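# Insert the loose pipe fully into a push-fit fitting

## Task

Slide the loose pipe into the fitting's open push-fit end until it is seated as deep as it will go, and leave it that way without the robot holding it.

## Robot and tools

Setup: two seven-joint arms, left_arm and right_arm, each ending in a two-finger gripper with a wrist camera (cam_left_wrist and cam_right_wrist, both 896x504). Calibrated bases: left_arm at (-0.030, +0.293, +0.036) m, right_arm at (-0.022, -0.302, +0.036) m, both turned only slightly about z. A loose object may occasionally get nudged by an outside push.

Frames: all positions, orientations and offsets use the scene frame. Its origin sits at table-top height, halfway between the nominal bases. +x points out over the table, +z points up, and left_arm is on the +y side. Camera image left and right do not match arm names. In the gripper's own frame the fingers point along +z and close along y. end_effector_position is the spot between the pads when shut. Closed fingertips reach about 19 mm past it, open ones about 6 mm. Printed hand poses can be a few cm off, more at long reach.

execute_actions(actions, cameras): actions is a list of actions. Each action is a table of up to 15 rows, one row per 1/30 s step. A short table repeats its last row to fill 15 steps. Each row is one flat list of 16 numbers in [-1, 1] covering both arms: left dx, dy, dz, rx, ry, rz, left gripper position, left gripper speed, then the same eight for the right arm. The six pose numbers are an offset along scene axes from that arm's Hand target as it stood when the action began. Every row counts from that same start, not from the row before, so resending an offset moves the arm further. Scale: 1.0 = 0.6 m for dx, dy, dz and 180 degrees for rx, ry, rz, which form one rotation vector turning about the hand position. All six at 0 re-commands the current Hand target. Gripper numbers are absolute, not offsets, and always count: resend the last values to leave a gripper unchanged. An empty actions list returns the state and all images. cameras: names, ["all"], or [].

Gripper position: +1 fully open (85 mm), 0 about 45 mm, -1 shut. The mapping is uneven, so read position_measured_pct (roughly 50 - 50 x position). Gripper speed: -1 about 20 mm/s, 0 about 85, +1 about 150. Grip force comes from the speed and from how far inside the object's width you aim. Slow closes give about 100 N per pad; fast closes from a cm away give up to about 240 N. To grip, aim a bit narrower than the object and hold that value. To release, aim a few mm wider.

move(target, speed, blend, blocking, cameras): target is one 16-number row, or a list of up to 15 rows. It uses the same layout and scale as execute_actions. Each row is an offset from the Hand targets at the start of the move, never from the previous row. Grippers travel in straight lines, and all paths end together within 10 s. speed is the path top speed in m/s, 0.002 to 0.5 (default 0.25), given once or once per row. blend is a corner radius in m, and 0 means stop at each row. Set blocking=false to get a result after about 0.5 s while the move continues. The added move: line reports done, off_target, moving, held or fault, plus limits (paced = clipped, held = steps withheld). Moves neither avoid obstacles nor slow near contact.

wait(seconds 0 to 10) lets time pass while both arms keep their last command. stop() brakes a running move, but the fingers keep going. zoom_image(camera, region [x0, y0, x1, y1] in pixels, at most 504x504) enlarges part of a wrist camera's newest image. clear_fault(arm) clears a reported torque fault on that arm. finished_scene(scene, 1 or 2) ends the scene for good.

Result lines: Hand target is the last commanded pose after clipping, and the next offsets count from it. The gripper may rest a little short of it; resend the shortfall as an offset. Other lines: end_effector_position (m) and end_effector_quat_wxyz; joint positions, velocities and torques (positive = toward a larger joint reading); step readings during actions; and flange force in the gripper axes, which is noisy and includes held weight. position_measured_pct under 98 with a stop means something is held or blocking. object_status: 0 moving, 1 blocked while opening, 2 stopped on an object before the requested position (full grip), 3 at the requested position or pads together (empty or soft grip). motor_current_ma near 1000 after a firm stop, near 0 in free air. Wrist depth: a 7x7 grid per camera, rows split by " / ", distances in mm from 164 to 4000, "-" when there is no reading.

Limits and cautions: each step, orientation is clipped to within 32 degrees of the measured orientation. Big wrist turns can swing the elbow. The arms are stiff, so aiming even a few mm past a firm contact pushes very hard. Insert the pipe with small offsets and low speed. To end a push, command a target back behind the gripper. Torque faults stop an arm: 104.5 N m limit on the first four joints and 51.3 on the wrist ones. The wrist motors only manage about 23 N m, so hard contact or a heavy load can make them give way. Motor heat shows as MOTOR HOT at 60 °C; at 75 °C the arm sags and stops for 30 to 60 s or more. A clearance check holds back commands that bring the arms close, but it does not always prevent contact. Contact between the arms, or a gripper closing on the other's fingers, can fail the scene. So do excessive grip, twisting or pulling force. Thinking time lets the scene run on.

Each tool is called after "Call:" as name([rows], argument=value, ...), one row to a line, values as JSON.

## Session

Scene 1 solved. Looking at scene 2.

Call:
execute_actions(actions=[])

Scene clock: 0.00 s.
left_arm: end_effector_position=(+0.2422, +0.5730, +0.2315) position_measured_pct=0.0 object_status=3 motor_current_ma=0 end_effector_quat_wxyz=(+0.021, +0.836, -0.481, +0.261) | right_arm: end_effector_position=(+0.8342, -0.5152, +0.2731) position_measured_pct=0.0 object_status=3 motor_current_ma=0 end_effector_quat_wxyz=(+0.192, +0.576, -0.407, +0.682)
Joint positions: left_arm=[-1.136 0.397 -0.162 1.902 0.63 1.128 2.01] | right_arm=[-0.186 1.302 0.461 0.923 1.598 0.873 2.034]
Joint velocities: within noise
Joint torques (N m): no reading
Flange force (N): no reading
Wrist depth (mm): cam_left_wrist=[575 550 527 508 489 471 454 / 546 520 501 485 462 449 434 / 516 496 478 461 439 431 417 / 493 477 459 444 428 400 401 / 473 456 441 427 413 398 384 / 453 436 422 410 397 385 367 / 432 417 406 393 382 371 359] | cam_right_wrist=[2652 2987 2809 2521 2310 2092 1956 / 2621 2921 2908 2570 2326 2139 1950 / 2255 2821 2973 2663 2385 2195 1962 / 2210 2833 2973 2729 2465 2210 2009 / 2167 2663 2921 2706 2465 2248 2046 / 2118 2706 2973 2798 2531 1736 1467 / 2318 2631 3014 2821 2610 1567 1438]
Hand target: left_arm +0.2422, +0.5730, +0.2315; +0.021, +0.836, -0.481, +0.261 | right_arm +0.8342, -0.5152, +0.2731; +0.192, +0.576, -0.407, +0.682
Tool commands: left_gripper/position=+1.0 left_gripper/speed=+1.0 right_gripper/position=+1.0 right_gripper/speed=+1.0

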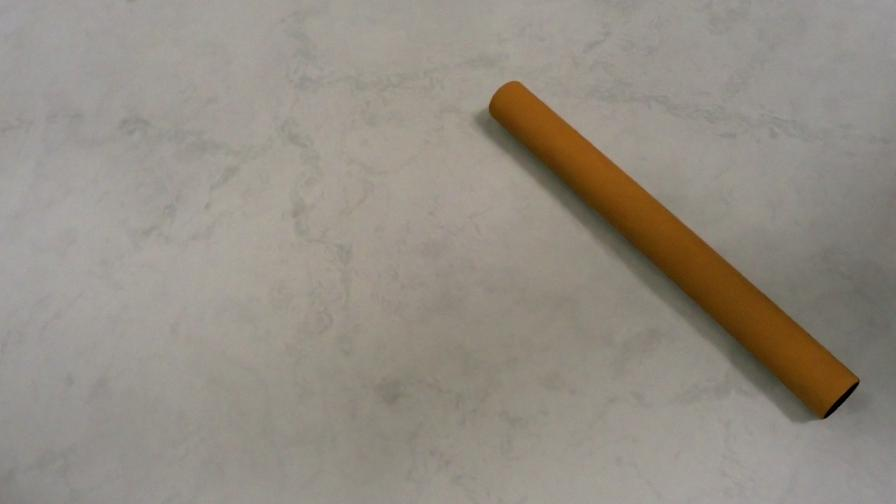

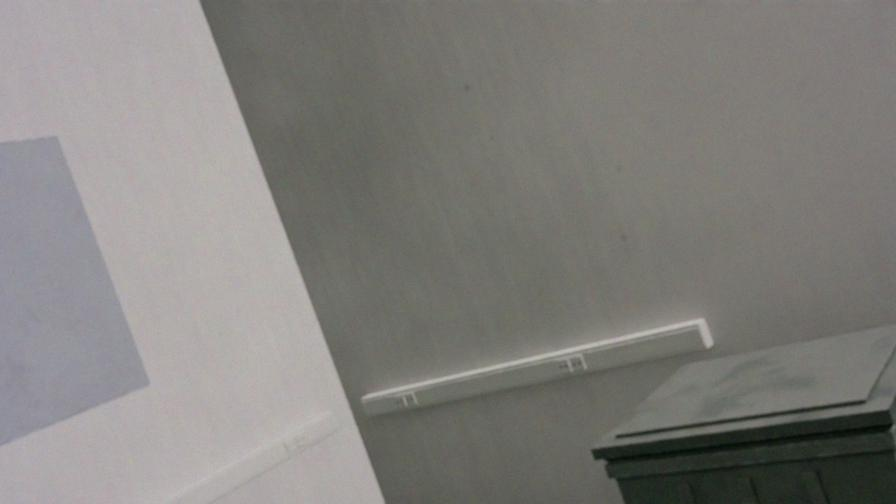

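Call:
move(target=[0.018, -0.27, 0.0642, 0.0432, 0.1671, 0.2176, 1, 1, -0.7237, 0.4417, 0.3783, 0.4390, 0.2462, -0.0849, 1, 1], speed=0.25, cameras=["all"])

Scene clock: 6.47 s.
left_arm: end_effector_position=(+0.2530, +0.4110, +0.2700) position_measured_pct=0.0 object_status=3 motor_current_ma=0 end_effector_quat_wxyz=(+0.000, +0.985, -0.171, +0.000) | right_arm: end_effector_position=(+0.4000, -0.2502, +0.5001) position_measured_pct=0.0 object_status=3 motor_current_ma=0 end_effector_quat_wxyz=(+0.001, +0.707, -0.707, +0.000)
Joint positions: left_arm=[-0.427 0.084 -0.046 2.015 0.005 1.044 3.885] | right_arm=[-0.09 0.297 -0.046 0.988 0.015 1.858 2.948]
Joint torques (N m): left_arm=[1.51 -7.98 0.85 -8.74 -0.28 0.12 -0.36] | right_arm=[-2.39 -12.9 1.68 -10.59 0.11 -0.04 -0.02]
Flange force (N): left_arm=[-6.4 1.9 0.3] | right_arm=[5.5 11.8 10.5]
Wrist depth (mm): cam_left_wrist=[416 416 416 416 417 417 417 / 415 416 416 415 416 416 417 / 415 416 415 415 416 416 417 / 415 414 415 415 416 416 416 / 414 414 415 415 415 415 416 / 414 414 414 414 415 415 415 / 413 414 414 413 414 414 415] | cam_right_wrist=[638 640 641 640 642 646 647 / 639 639 639 642 641 644 646 / 643 640 642 639 642 644 641 / 642 640 640 642 641 643 645 / 639 638 640 642 642 642 647 / 641 641 642 641 642 647 644 / 640 641 640 641 642 646 647]
Hand target: left_arm +0.2530, +0.4110, +0.2700; +0.000, +0.985, -0.171, +0.000 | right_arm +0.4000, -0.2502, +0.5001; +0.001, +0.707, -0.707, +0.000
Off the commanded pose: left_arm 0.000 m, 0 deg | right_arm 0.000 m, 0 deg.
move: done

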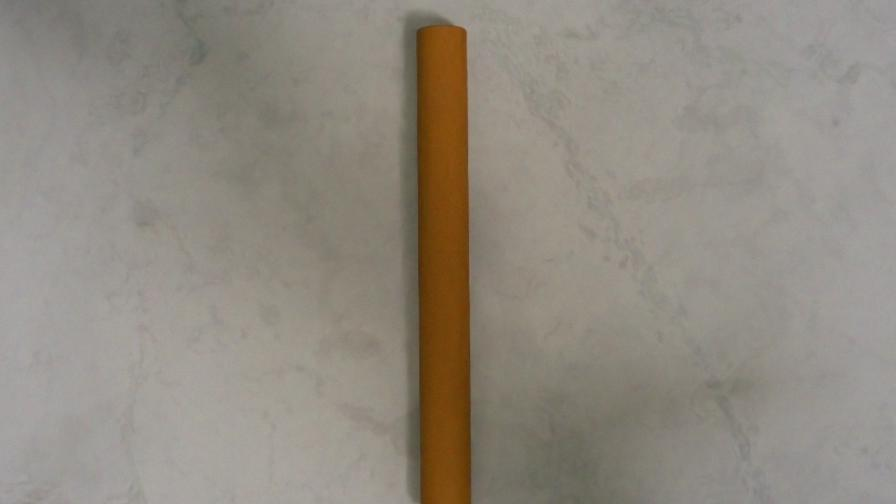

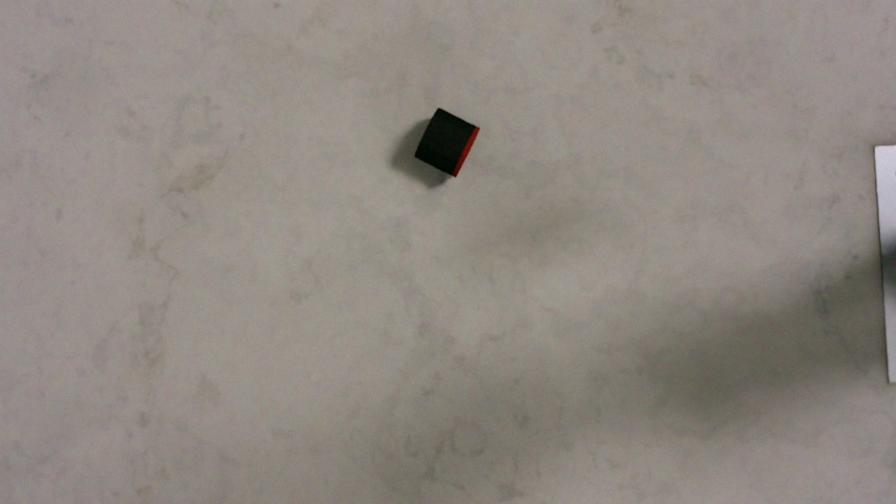

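Call:
zoom_image(camera="cam_right_wrist", region=[380, 80, 520, 200])

Call:
zoom_image(camera="cam_left_wrist", region=[390, 10, 500, 110])

Call:
zoom_image(camera="cam_left_wrist", region=[390, 404, 500, 504])

Scaled by 3.600 from the camera's 896x504 image, which has a finer 1280x720 frame.

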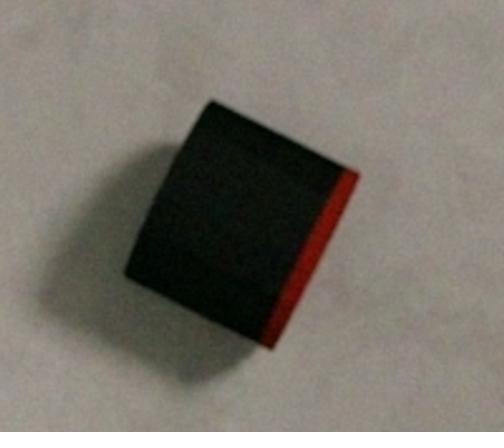

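Scaled by 4.582 from the camera's 896x504 image, which has a finer 1280x720 frame.

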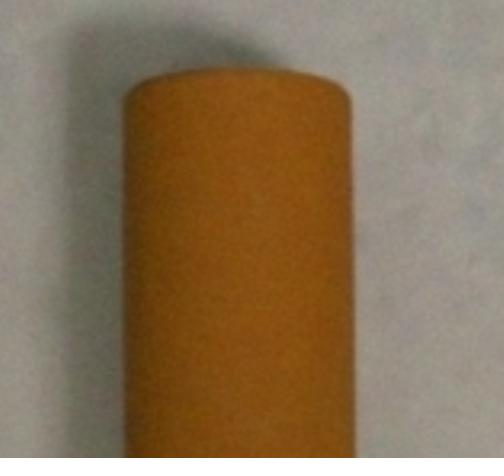

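Scaled by 4.582 from the camera's 896x504 image, which has a finer 1280x720 frame.

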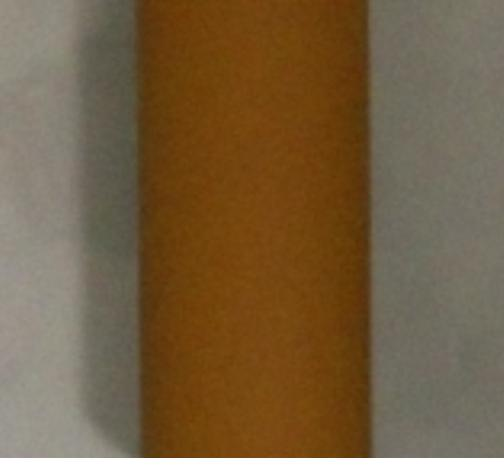

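Call:
move(target=[0.0995, -0.0323, -0.3167, 0, 0, 0.0026, 1, 1, 0.0833, -0.2717, -0.4167, 0, 0, -0.6478, 1, 1], speed=0.2, cameras=["all"])

Scene clock: 14.57 s.
left_arm: end_effector_position=(+0.3127, +0.3917, +0.0800) position_measured_pct=0.0 object_status=3 motor_current_ma=0 end_effector_quat_wxyz=(+0.000, +0.986, -0.167, +0.000) | right_arm: end_effector_position=(+0.4500, -0.4132, +0.2501) position_measured_pct=0.0 object_status=3 motor_current_ma=0 end_effector_quat_wxyz=(+0.000, +0.230, +0.973, +0.000)
Joint positions: left_arm=[-0.329 0.562 -0.02 2.145 0.026 0.436 4] | right_arm=[0.008 0.51 0.37 1.518 -0.195 1.151 1.457]
Joint torques (N m): left_arm=[1.56 -13.18 0.99 -4.59 -0.35 0.15 -0.35] | right_arm=[-2.41 -15.49 3.43 -9.84 0 0.05 0.05]
Flange force (N): left_arm=[-6.0 -0.1 -3.0] | right_arm=[7.2 -6.2 2.5]
Wrist depth (mm): cam_left_wrist=[224 224 224 225 225 225 225 / 224 224 224 204 225 225 225 / 224 224 224 204 224 225 225 / 224 224 225 204 225 225 225 / 224 224 225 204 225 225 225 / 224 224 224 204 225 225 226 / 224 225 225 205 225 225 225] | cam_right_wrist=[394 394 396 396 394 395 394 / 394 394 395 394 395 395 394 / 394 393 395 394 395 394 394 / 393 394 394 367 393 394 394 / 393 393 393 393 393 394 393 / 393 393 394 393 392 393 393 / 392 393 392 393 392 393 393]
Hand target: left_arm +0.3127, +0.3917, +0.0800; +0.000, +0.986, -0.167, +0.000 | right_arm +0.4500, -0.4132, +0.2501; +0.000, +0.230, +0.973, +0.000
Off the commanded pose: left_arm 0.000 m, 0 deg | right_arm 0.000 m, 0 deg.
move: done

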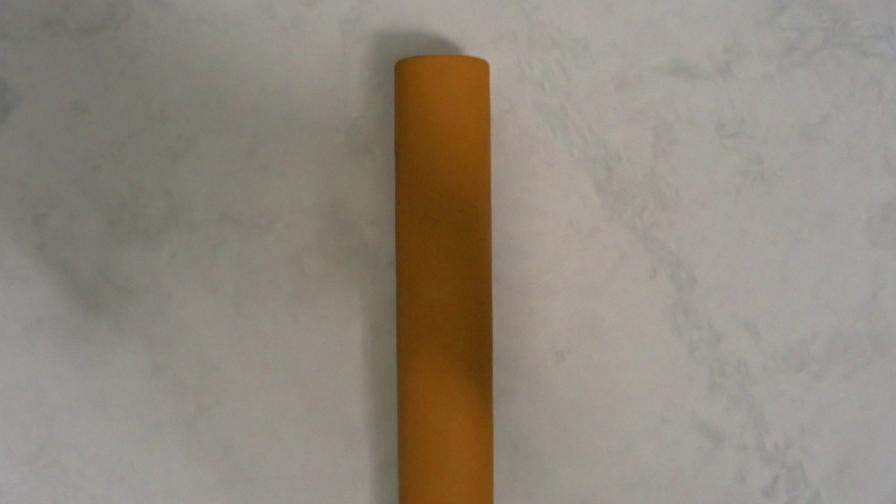

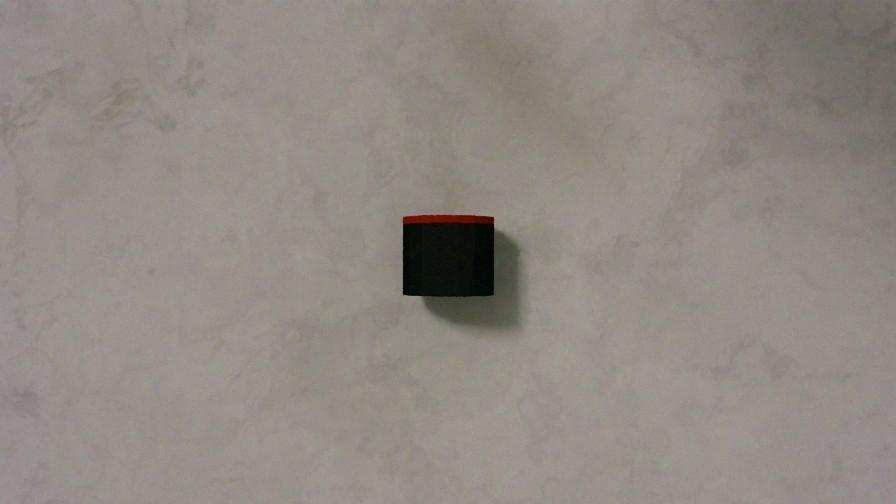

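Call:
zoom_image(camera="cam_right_wrist", region=[380, 190, 540, 340])

Call:
zoom_image(camera="cam_left_wrist", region=[370, 30, 520, 180])

Call:
zoom_image(camera="cam_left_wrist", region=[370, 354, 520, 504])

Scaled by 3.150 from the camera's 896x504 image, which has a finer 1280x720 frame.

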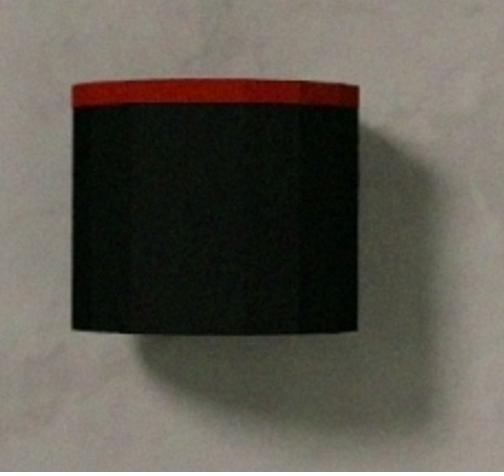

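Scaled by 3.360 from the camera's 896x504 image, which has a finer 1280x720 frame.

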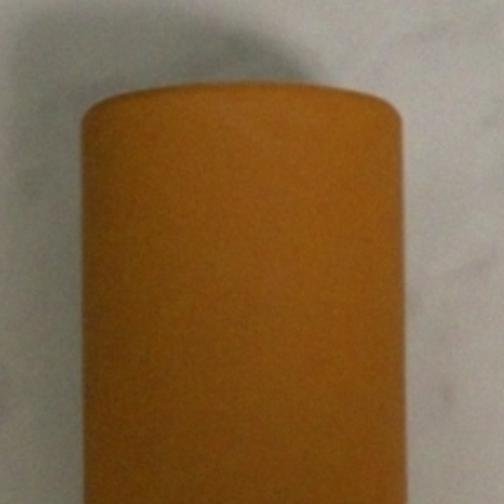

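Scaled by 3.360 from the camera's 896x504 image, which has a finer 1280x720 frame.

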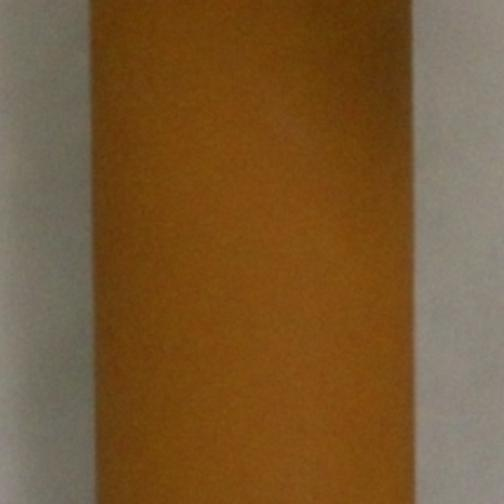

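Call:
move(target=[0.0123, -0.0027, -0.0833, 0, 0, 0.003, 1, 1, -0.073, 0.0365, -0.2667, 0, 0, 0, 1, 1], speed=0.12, cameras=["all"])

Scene clock: 18.47 s.
left_arm: end_effector_position=(+0.3201, +0.3901, +0.0300) position_measured_pct=0.0 object_status=3 motor_current_ma=0 end_effector_quat_wxyz=(+0.000, +0.987, -0.163, +0.000) | right_arm: end_effector_position=(+0.4062, -0.3913, +0.0901) position_measured_pct=0.0 object_status=3 motor_current_ma=0 end_effector_quat_wxyz=(+0.000, +0.230, +0.973, +0.000)
Joint positions: left_arm=[-0.32 0.701 -0.017 2.145 0.038 0.297 4.009] | right_arm=[0.021 0.664 0.282 1.88 -0.293 0.638 1.526]
Joint torques (N m): left_arm=[1.49 -14.28 1.02 -3.43 -0.36 0.12 -0.35] | right_arm=[-2.33 -15.35 3.4 -7 0 0.04 0.03]
Flange force (N): left_arm=[-5.4 -0.2 -3.7] | right_arm=[7.1 -8.0 0.9]
Wrist depth (mm): cam_left_wrist=[174 174 175 175 175 175 175 / 174 174 175 - 175 175 175 / 174 174 175 - 175 175 175 / 174 174 175 - 175 175 175 / 174 175 175 - 175 175 175 / 174 175 175 - 175 175 175 / 175 175 175 - 175 175 176] | cam_right_wrist=[236 235 236 236 235 235 235 / 235 235 236 235 235 236 236 / 235 235 235 235 235 235 235 / 235 235 235 235 235 235 235 / 235 234 234 234 235 235 235 / 234 234 234 202 235 235 234 / 234 234 234 197 234 234 234]
Hand target: left_arm +0.3201, +0.3900, +0.0300; +0.000, +0.987, -0.163, +0.000 | right_arm +0.4062, -0.3913, +0.0900; +0.000, +0.230, +0.973, +0.000
Off the commanded pose: left_arm 0.000 m, 0 deg | right_arm 0.000 m, 0 deg.
move: done

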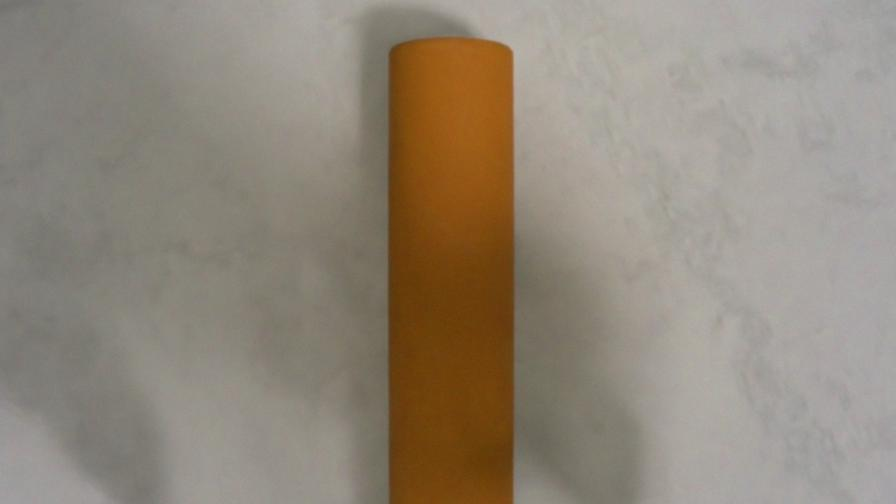

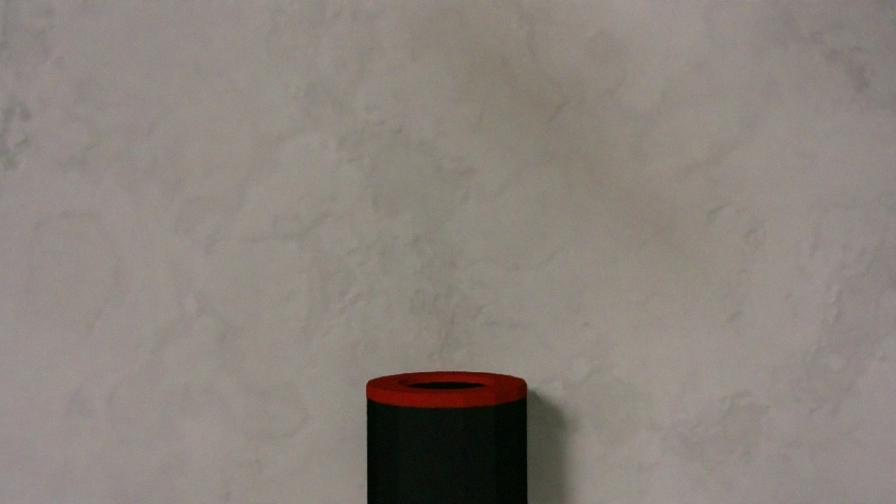

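Call:
move(target=[0, 0, -0.0133, 0, 0, 0, 1, 1, 0, 0, -0.1117, 0, 0, 0, 1, 1], speed=0.06, cameras=["all"])

Scene clock: 20.37 s.
left_arm: end_effector_position=(+0.3201, +0.3900, +0.0221) position_measured_pct=0.0 object_status=3 motor_current_ma=0 end_effector_quat_wxyz=(+0.000, +0.987, -0.163, +0.000) | right_arm: end_effector_position=(+0.4062, -0.3913, +0.0230) position_measured_pct=0.0 object_status=3 motor_current_ma=0 end_effector_quat_wxyz=(+0.000, +0.230, +0.973, +0.000)
Joint positions: left_arm=[-0.321 0.722 -0.015 2.146 0.039 0.275 4.008] | right_arm=[0.068 0.803 0.213 1.904 -0.345 0.471 1.57]
Joint torques (N m): left_arm=[1.55 -14.42 1.01 -3.25 -0.32 0.13 -0.32] | right_arm=[-2.49 -16.38 3.29 -5.61 0.02 0 -0.01]
Flange force (N): left_arm=[-5.6 -0.4 -3.8] | right_arm=[7.4 -8.9 0.0]
Wrist depth (mm): cam_left_wrist=[166 166 167 167 167 167 167 / 166 166 167 - 167 167 167 / 166 167 167 - 167 167 167 / 166 167 167 - 167 167 167 / 167 167 167 - 167 167 167 / 167 167 167 - 167 167 167 / 167 167 167 - 167 167 168] | cam_right_wrist=[168 168 169 168 169 169 169 / 168 168 168 168 169 168 168 / 168 168 168 168 168 169 168 / 168 168 168 168 168 168 168 / 168 167 168 168 168 168 168 / 168 168 167 168 168 168 168 / 167 168 167 - 168 167 168]
Hand target: left_arm +0.3201, +0.3900, +0.0221; +0.000, +0.987, -0.163, +0.000 | right_arm +0.4062, -0.3913, +0.0230; +0.000, +0.230, +0.973, +0.000
Off the commanded pose: left_arm 0.000 m, 0 deg | right_arm 0.000 m, 0 deg.
move: done

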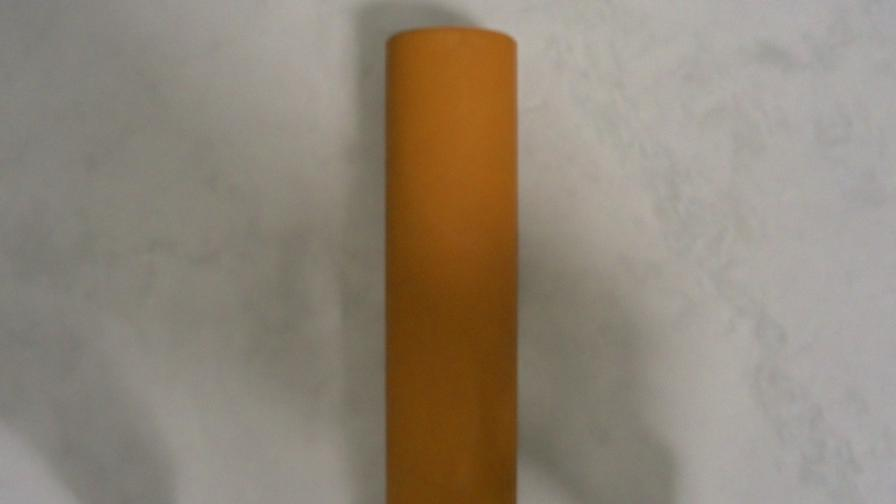

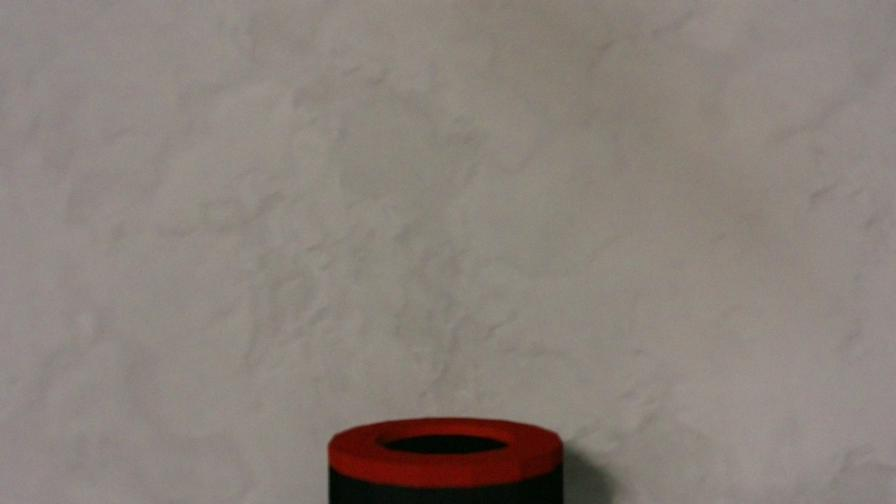

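Call:
move(target=[0, 0, 0, 0, 0, 0, -1, -1, 0, 0, 0, 0, 0, 0, -1, -1], speed=0.04, cameras=["all"])

Scene clock: 24.47 s.
left_arm: end_effector_position=(+0.3201, +0.3900, +0.0220) position_measured_pct=76.6 object_status=0 motor_current_ma=1000 end_effector_quat_wxyz=(+0.000, +0.987, -0.163, +0.000) | right_arm: end_effector_position=(+0.4062, -0.3913, +0.0230) position_measured_pct=56.7 object_status=2 motor_current_ma=1000 end_effector_quat_wxyz=(+0.000, +0.230, +0.973, +0.000)
Joint positions: left_arm=[-0.321 0.722 -0.015 2.146 0.039 0.275 4.008] | right_arm=[0.068 0.803 0.213 1.904 -0.345 0.471 1.57]
Joint torques (N m): left_arm=[1.67 -8.1 1.14 -3.55 -0.36 -0.94 -0.38] | right_arm=[-2.69 -11.36 2.23 -5.65 -0.33 -0.99 -0.04]
Flange force (N): left_arm=[-8.3 1.3 -24.0] | right_arm=[10.1 -10.1 -14.4]
Wrist depth (mm): cam_left_wrist=[166 167 167 167 167 167 167 / 167 167 167 - 167 167 167 / 167 167 167 - 167 167 167 / 167 167 167 - 167 167 167 / 167 167 167 - 167 167 167 / 167 167 167 - 167 167 168 / 167 167 167 - 167 168 168] | cam_right_wrist=[168 168 169 169 169 169 169 / 168 168 168 169 169 169 169 / 168 168 168 168 168 168 169 / 168 168 168 168 168 168 168 / 168 168 168 168 168 168 168 / 167 168 168 168 168 168 168 / 167 167 167 - 168 168 168]
Hand target: left_arm +0.3201, +0.3900, +0.0221; +0.000, +0.987, -0.163, +0.000 | right_arm +0.4062, -0.3913, +0.0230; +0.000, +0.230, +0.973, +0.000
Off the commanded pose: left_arm 0.000 m, 0 deg | right_arm 0.000 m, 0 deg.
move: done

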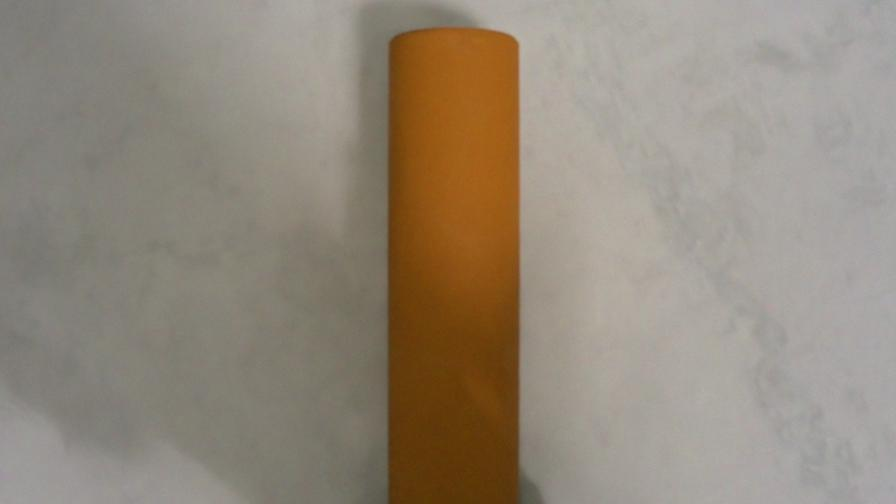

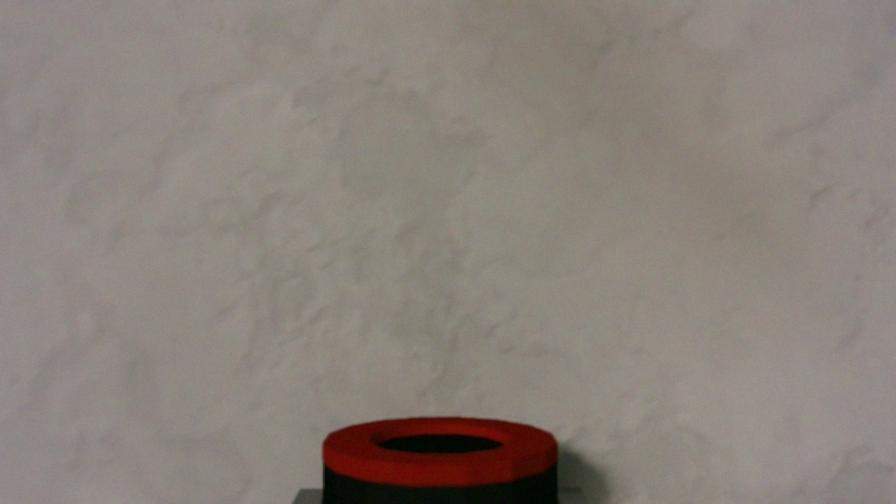

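Call:
move(target=[0, 0, 0.1667, 0, 0, 0, -1, -1, 0, 0, 0.1667, 0, 0, 0, -1, -1], speed=0.06, cameras=["all"])

Scene clock: 26.77 s.
left_arm: end_effector_position=(+0.3201, +0.3900, +0.1221) position_measured_pct=76.6 object_status=2 motor_current_ma=1000 end_effector_quat_wxyz=(+0.000, +0.987, -0.163, +0.000) | right_arm: end_effector_position=(+0.4062, -0.3913, +0.1230) position_measured_pct=56.7 object_status=2 motor_current_ma=1000 end_effector_quat_wxyz=(+0.000, +0.230, +0.973, +0.000)
Joint positions: left_arm=[-0.311 0.469 -0.028 2.09 0.024 0.584 4.022] | right_arm=[-0.001 0.601 0.312 1.856 -0.266 0.726 1.502]
Joint torques (N m): left_arm=[1.56 -13.12 0.79 -5.99 -0.32 0.09 -0.35] | right_arm=[-2.39 -15.09 3.46 -7.64 -0.04 -0.03 0.02]
Flange force (N): left_arm=[-6.1 0.1 -1.3] | right_arm=[6.2 -7.6 1.6]
Wrist depth (mm): cam_left_wrist=[268 268 268 267 268 268 268 / 267 267 268 - 268 268 268 / 267 267 267 - 267 267 267 / 267 267 267 - 267 268 267 / 267 267 267 - 267 267 267 / 266 267 267 - 267 267 267 / 266 267 267 - 267 267 267] | cam_right_wrist=[266 266 266 267 267 267 268 / 265 266 266 266 266 267 268 / 265 266 266 267 267 268 267 / 266 266 266 266 267 267 268 / 266 266 266 267 266 267 268 / 266 266 266 267 267 268 268 / 266 266 - - 267 268 268]
Hand target: left_arm +0.3201, +0.3900, +0.1221; +0.000, +0.987, -0.163, +0.000 | right_arm +0.4062, -0.3913, +0.1230; +0.000, +0.230, +0.973, +0.000
Off the commanded pose: left_arm 0.000 m, 0 deg | right_arm 0.000 m, 0 deg.
move: done

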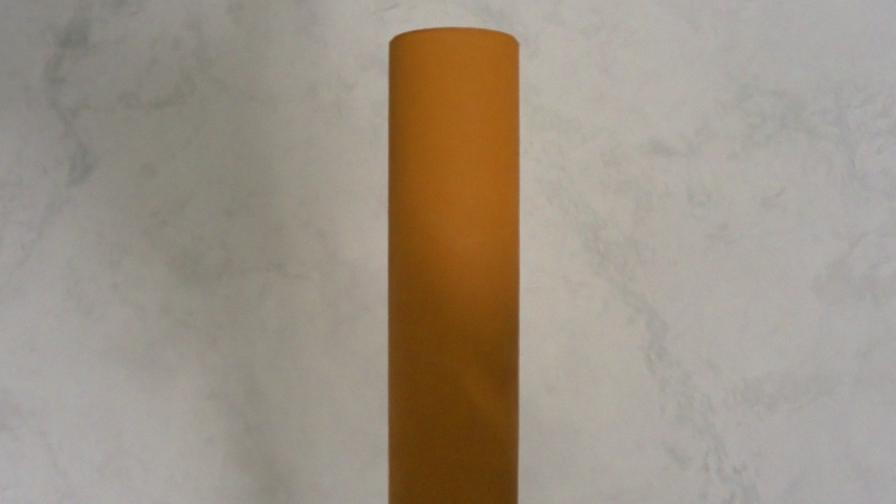

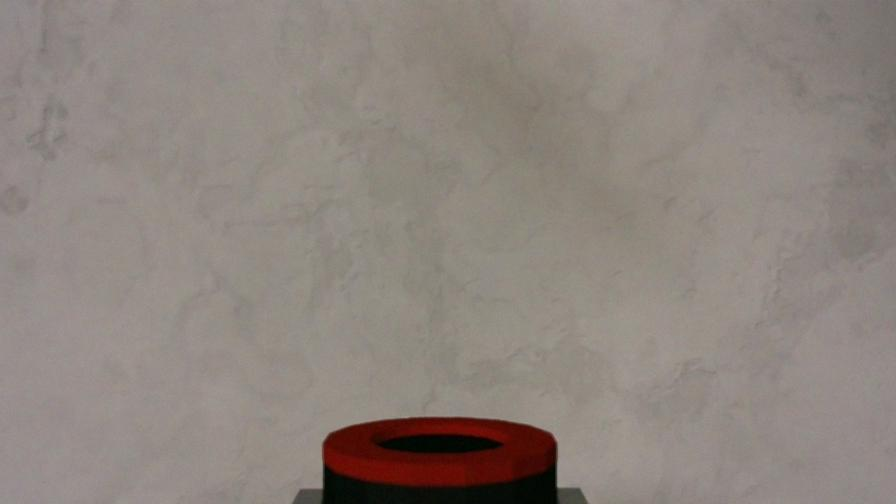

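Call:
move(target=[0.2998, -0.4333, 0.224, 0, 0, -0.3958, -1, -1, 0.1505, 0.4022, 0.2067, 0.1837, -0.2973, -0.3182, -1, -1], speed=0.15, cameras=["all"])

Scene clock: 33.23 s.
left_arm: end_effector_position=(+0.4999, +0.1301, +0.2565) position_measured_pct=76.6 object_status=2 motor_current_ma=1000 end_effector_quat_wxyz=(+0.000, +0.707, -0.707, +0.000) | right_arm: end_effector_position=(+0.4965, -0.1500, +0.2471) position_measured_pct=56.7 object_status=2 motor_current_ma=1000 end_effector_quat_wxyz=(+0.353, +0.612, +0.612, +0.354)
Joint positions: left_arm=[0.083 0.663 0.338 1.223 -0.214 1.291 3.548] | right_arm=[0.047 0.578 -0.824 2.322 -0.981 -1.103 0.644]
Joint torques (N m): left_arm=[1.51 -19.96 2.96 -9.64 -0.3 0.15 -0.36] | right_arm=[-2.35 -12.9 -0.96 -6.95 1.43 -2.12 -0.02]
Flange force (N): left_arm=[-4.5 7.3 2.3] | right_arm=[-10.7 3.4 -7.7]
Wrist depth (mm): cam_left_wrist=[401 400 402 402 402 402 402 / 400 401 - 402 - 402 402 / 400 400 - 401 - 401 401 / 400 400 - 401 401 401 401 / 398 399 - 399 - 400 401 / 399 399 - 400 - 400 401 / 399 398 - 399 - 398 399] | cam_right_wrist=[354 412 504 628 2895 1370 2429 / 354 410 505 627 2870 1359 2483 / 355 411 505 626 2368 1370 2153 / 354 410 486 627 2368 1364 2132 / 356 410 504 628 2351 1287 2139 / 355 410 504 626 1691 1290 2132 / 354 410 - 627 2809 2663 2580]
Hand target: left_arm +0.5000, +0.1300, +0.2565; +0.000, +0.707, -0.707, +0.000 | right_arm +0.4965, -0.1500, +0.2471; +0.353, +0.612, +0.612, +0.354
Off the commanded pose: left_arm 0.000 m, 0 deg | right_arm 0.000 m, 0 deg.
move: done

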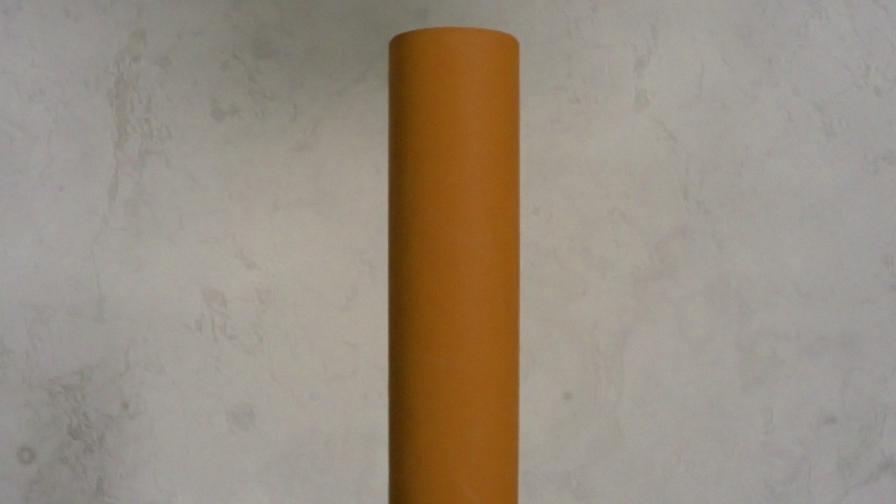

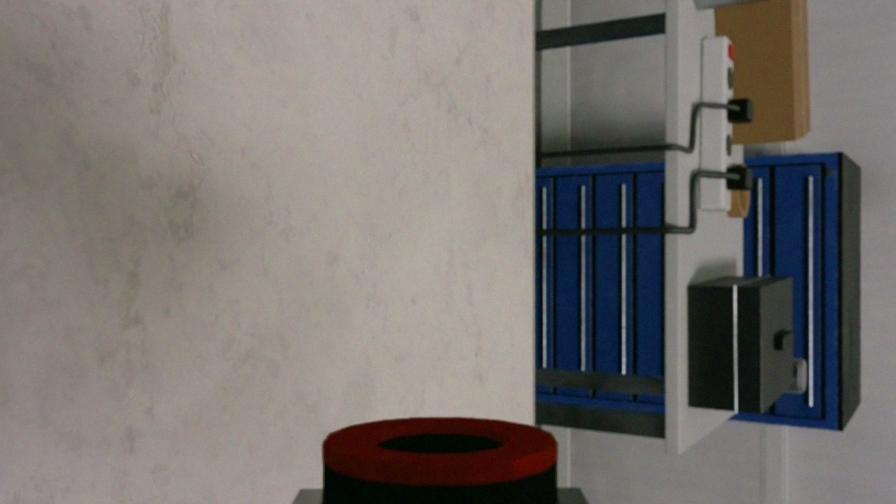

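Call:
move(target=[0, -0.1167, 0, 0, 0, 0, -1, -1, 0, 0.0833, 0, 0, 0, 0, -1, -1], speed=0.08, cameras=["all"])

Scene clock: 34.57 s.
left_arm: end_effector_position=(+0.5000, +0.0601, +0.2565) position_measured_pct=76.6 object_status=2 motor_current_ma=1000 end_effector_quat_wxyz=(+0.000, +0.707, -0.707, +0.000) | right_arm: end_effector_position=(+0.4965, -0.1000, +0.2470) position_measured_pct=56.7 object_status=2 motor_current_ma=1000 end_effector_quat_wxyz=(+0.353, +0.612, +0.612, +0.354)
Joint positions: left_arm=[0.217 0.724 0.338 1.108 -0.227 1.345 3.661] | right_arm=[-0.086 0.621 -0.831 2.233 -1.092 -1.166 0.692]
Joint torques (N m): left_arm=[1.58 -21.13 3.03 -9.79 -0.28 0.13 -0.32] | right_arm=[-2.47 -13.77 -1.22 -7.17 1.54 -2.04 -0.09]
Flange force (N): left_arm=[-5.7 7.6 2.6] | right_arm=[-11.5 3.8 -6.8]
Wrist depth (mm): cam_left_wrist=[401 401 401 401 401 402 402 / 400 400 - 401 - 401 402 / 399 400 - 401 - 401 401 / 399 400 - 400 401 401 401 / 399 399 - 399 - 401 401 / 398 399 - 399 - 401 400 / 398 398 - 399 - 400 399] | cam_right_wrist=[356 413 471 661 - 1334 2474 / 355 412 473 662 - 1373 2447 / 356 413 470 660 - 1367 2153 / 355 411 472 628 2360 1497 2181 / 355 411 505 628 2351 1285 2066 / 355 411 505 624 2335 1287 2118 / 354 409 - 624 1339 1350 2493]
Hand target: left_arm +0.4999, +0.0600, +0.2565; +0.000, +0.707, -0.707, +0.000 | right_arm +0.4965, -0.1000, +0.2470; +0.353, +0.612, +0.612, +0.354
Off the commanded pose: left_arm 0.000 m, 0 deg | right_arm 0.000 m, 0 deg.
move: done

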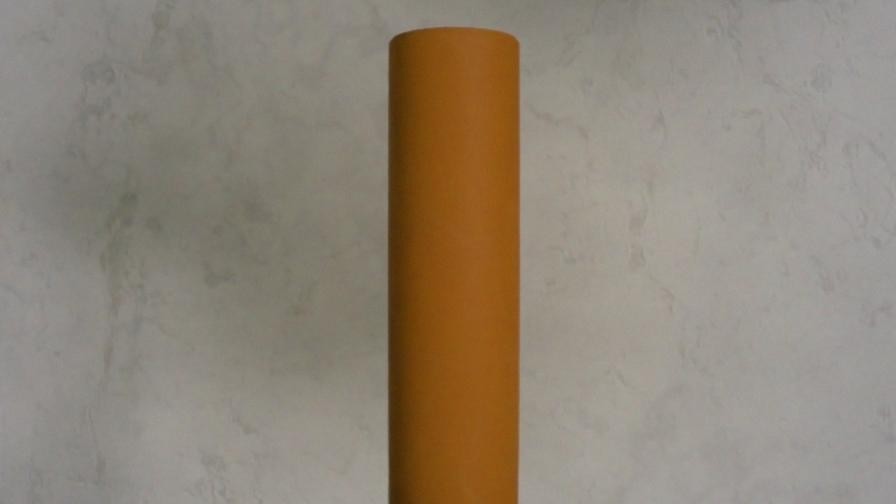

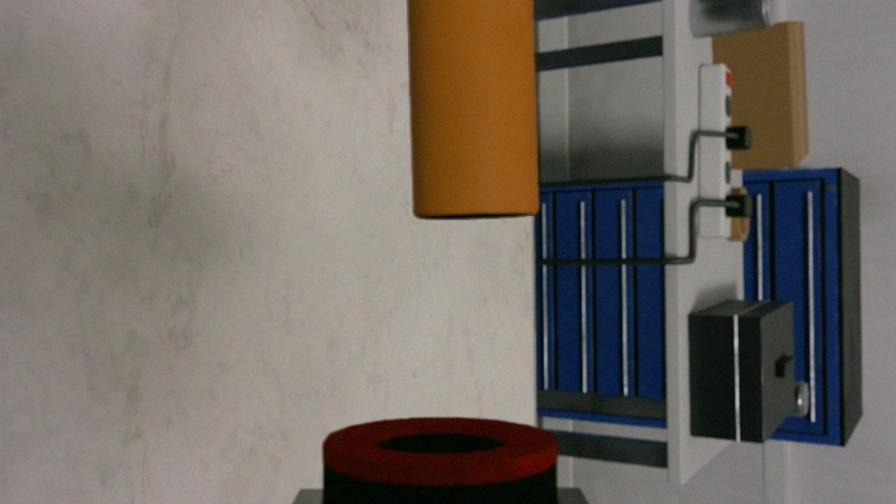

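Call:
move(target=[-0.005, -0.0567, -0.0088, 0, 0, 0, -1, -1, 0, 0, 0, 0, 0, 0, -1, -1], speed=0.05, cameras=["all"])

Scene clock: 36.40 s.
left_arm: end_effector_position=(+0.4970, +0.0260, +0.2512) position_measured_pct=76.6 object_status=2 motor_current_ma=1000 end_effector_quat_wxyz=(+0.000, +0.707, -0.707, +0.000) | right_arm: end_effector_position=(+0.4965, -0.1000, +0.2471) position_measured_pct=56.7 object_status=2 motor_current_ma=1000 end_effector_quat_wxyz=(+0.353, +0.612, +0.612, +0.354)
Joint positions: left_arm=[0.28 0.758 0.336 1.06 -0.234 1.359 3.714] | right_arm=[-0.086 0.621 -0.831 2.233 -1.092 -1.166 0.692]
Joint torques (N m): left_arm=[1.52 -21.72 3.06 -9.81 -0.32 0.14 -0.33] | right_arm=[-2.36 -13.93 -1.21 -7.01 1.53 -2.03 -0.04]
Flange force (N): left_arm=[-6.2 7.7 2.7] | right_arm=[-10.8 3.4 -6.3]
Wrist depth (mm): cam_left_wrist=[395 396 - - - 396 397 / 395 395 394 396 - 396 396 / 393 394 395 395 - 396 396 / 393 394 394 395 395 395 396 / 393 394 393 395 - 395 395 / 393 394 394 394 - 395 396 / 393 393 393 393 - 394 393] | cam_right_wrist=[356 412 - 630 - 1361 2483 / 356 411 - 630 - 1367 2531 / 355 412 - 626 - 1353 2153 / 355 411 - 627 - 1353 2153 / 355 411 - 626 - 1292 2132 / 355 411 - 624 - 1273 2139 / 354 409 - 626 - 1353 2493]
Hand target: left_arm +0.4970, +0.0260, +0.2512; +0.000, +0.707, -0.707, +0.000 | right_arm +0.4965, -0.1000, +0.2471; +0.353, +0.612, +0.612, +0.354
Off the commanded pose: left_arm 0.000 m, 0 deg | right_arm 0.000 m, 0 deg.
move: done

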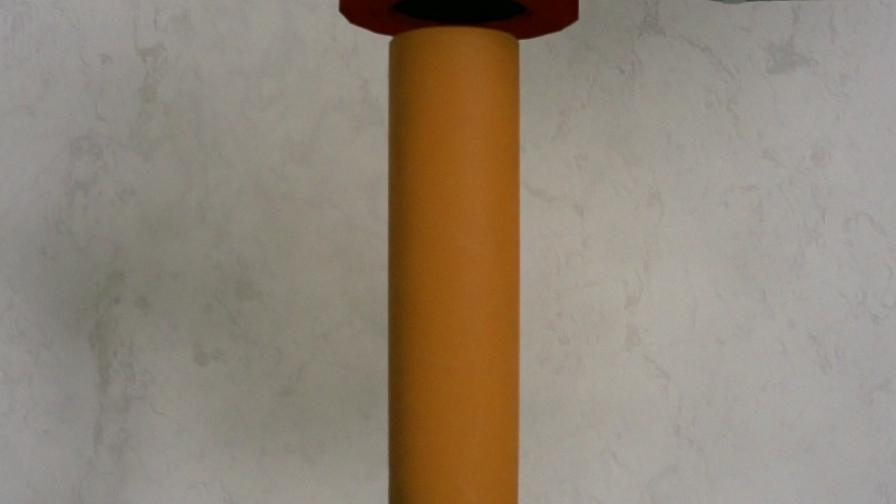

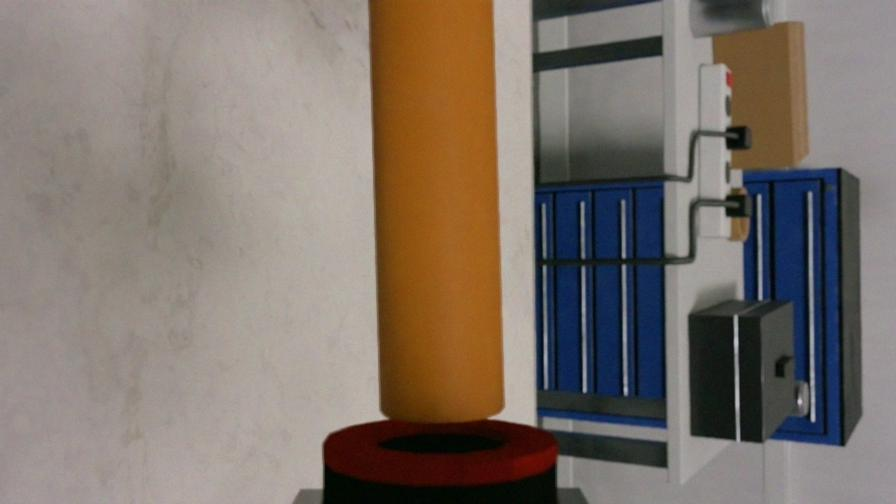

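Call:
zoom_image(camera="cam_right_wrist", region=[300, 384, 420, 504])

Call:
zoom_image(camera="cam_right_wrist", region=[470, 384, 590, 504])

Call:
zoom_image(camera="cam_left_wrist", region=[320, 0, 600, 120])

Call:
zoom_image(camera="cam_right_wrist", region=[350, 0, 520, 100])

Call:
zoom_image(camera="cam_right_wrist", region=[350, 320, 520, 420])

Scaled by 4.200 from the camera's 896x504 image, which has a finer 1280x720 frame.

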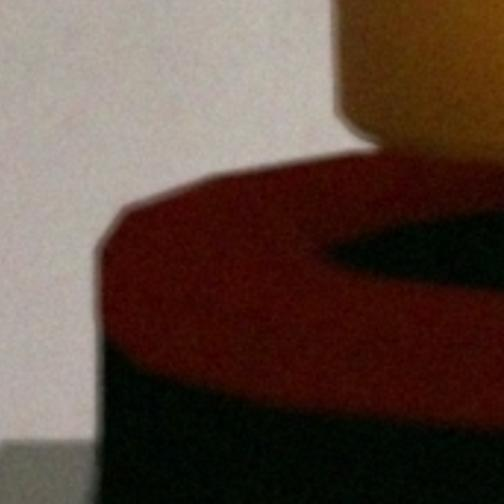

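Scaled by 4.200 from the camera's 896x504 image, which has a finer 1280x720 frame.

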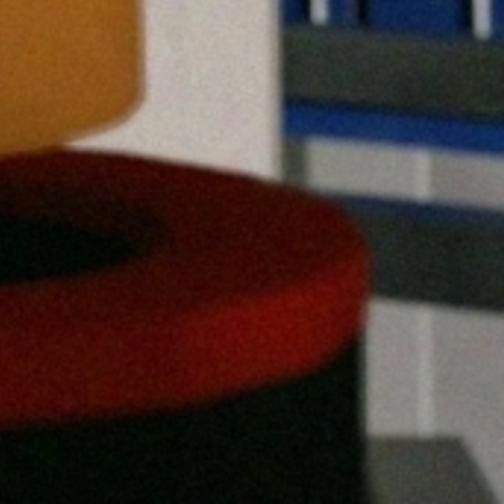

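Scaled by 1.800 from the camera's 896x504 image, which has a finer 1280x720 frame.

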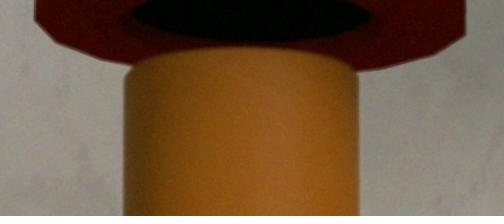

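Scaled by 2.965 from the camera's 896x504 image, which has a finer 1280x720 frame.

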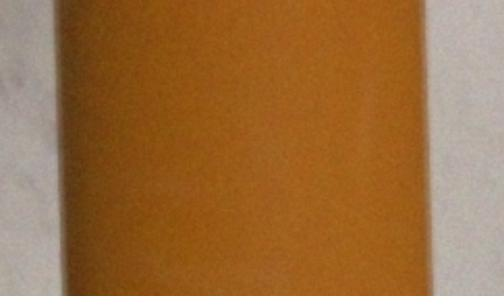

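Scaled by 2.965 from the camera's 896x504 image, which has a finer 1280x720 frame.

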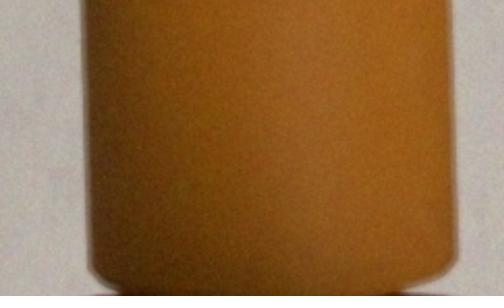

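Call:
zoom_image(camera="cam_left_wrist", region=[330, 0, 460, 50])

Call:
zoom_image(camera="cam_left_wrist", region=[460, 0, 590, 50])

Scaled by 3.877 from the camera's 896x504 image, which has a finer 1280x720 frame.

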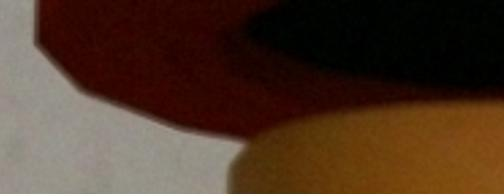

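Scaled by 3.877 from the camera's 896x504 image, which has a finer 1280x720 frame.

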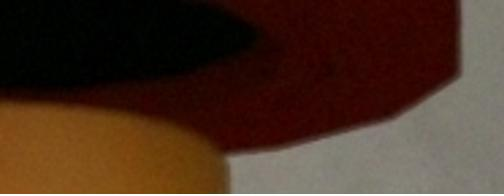

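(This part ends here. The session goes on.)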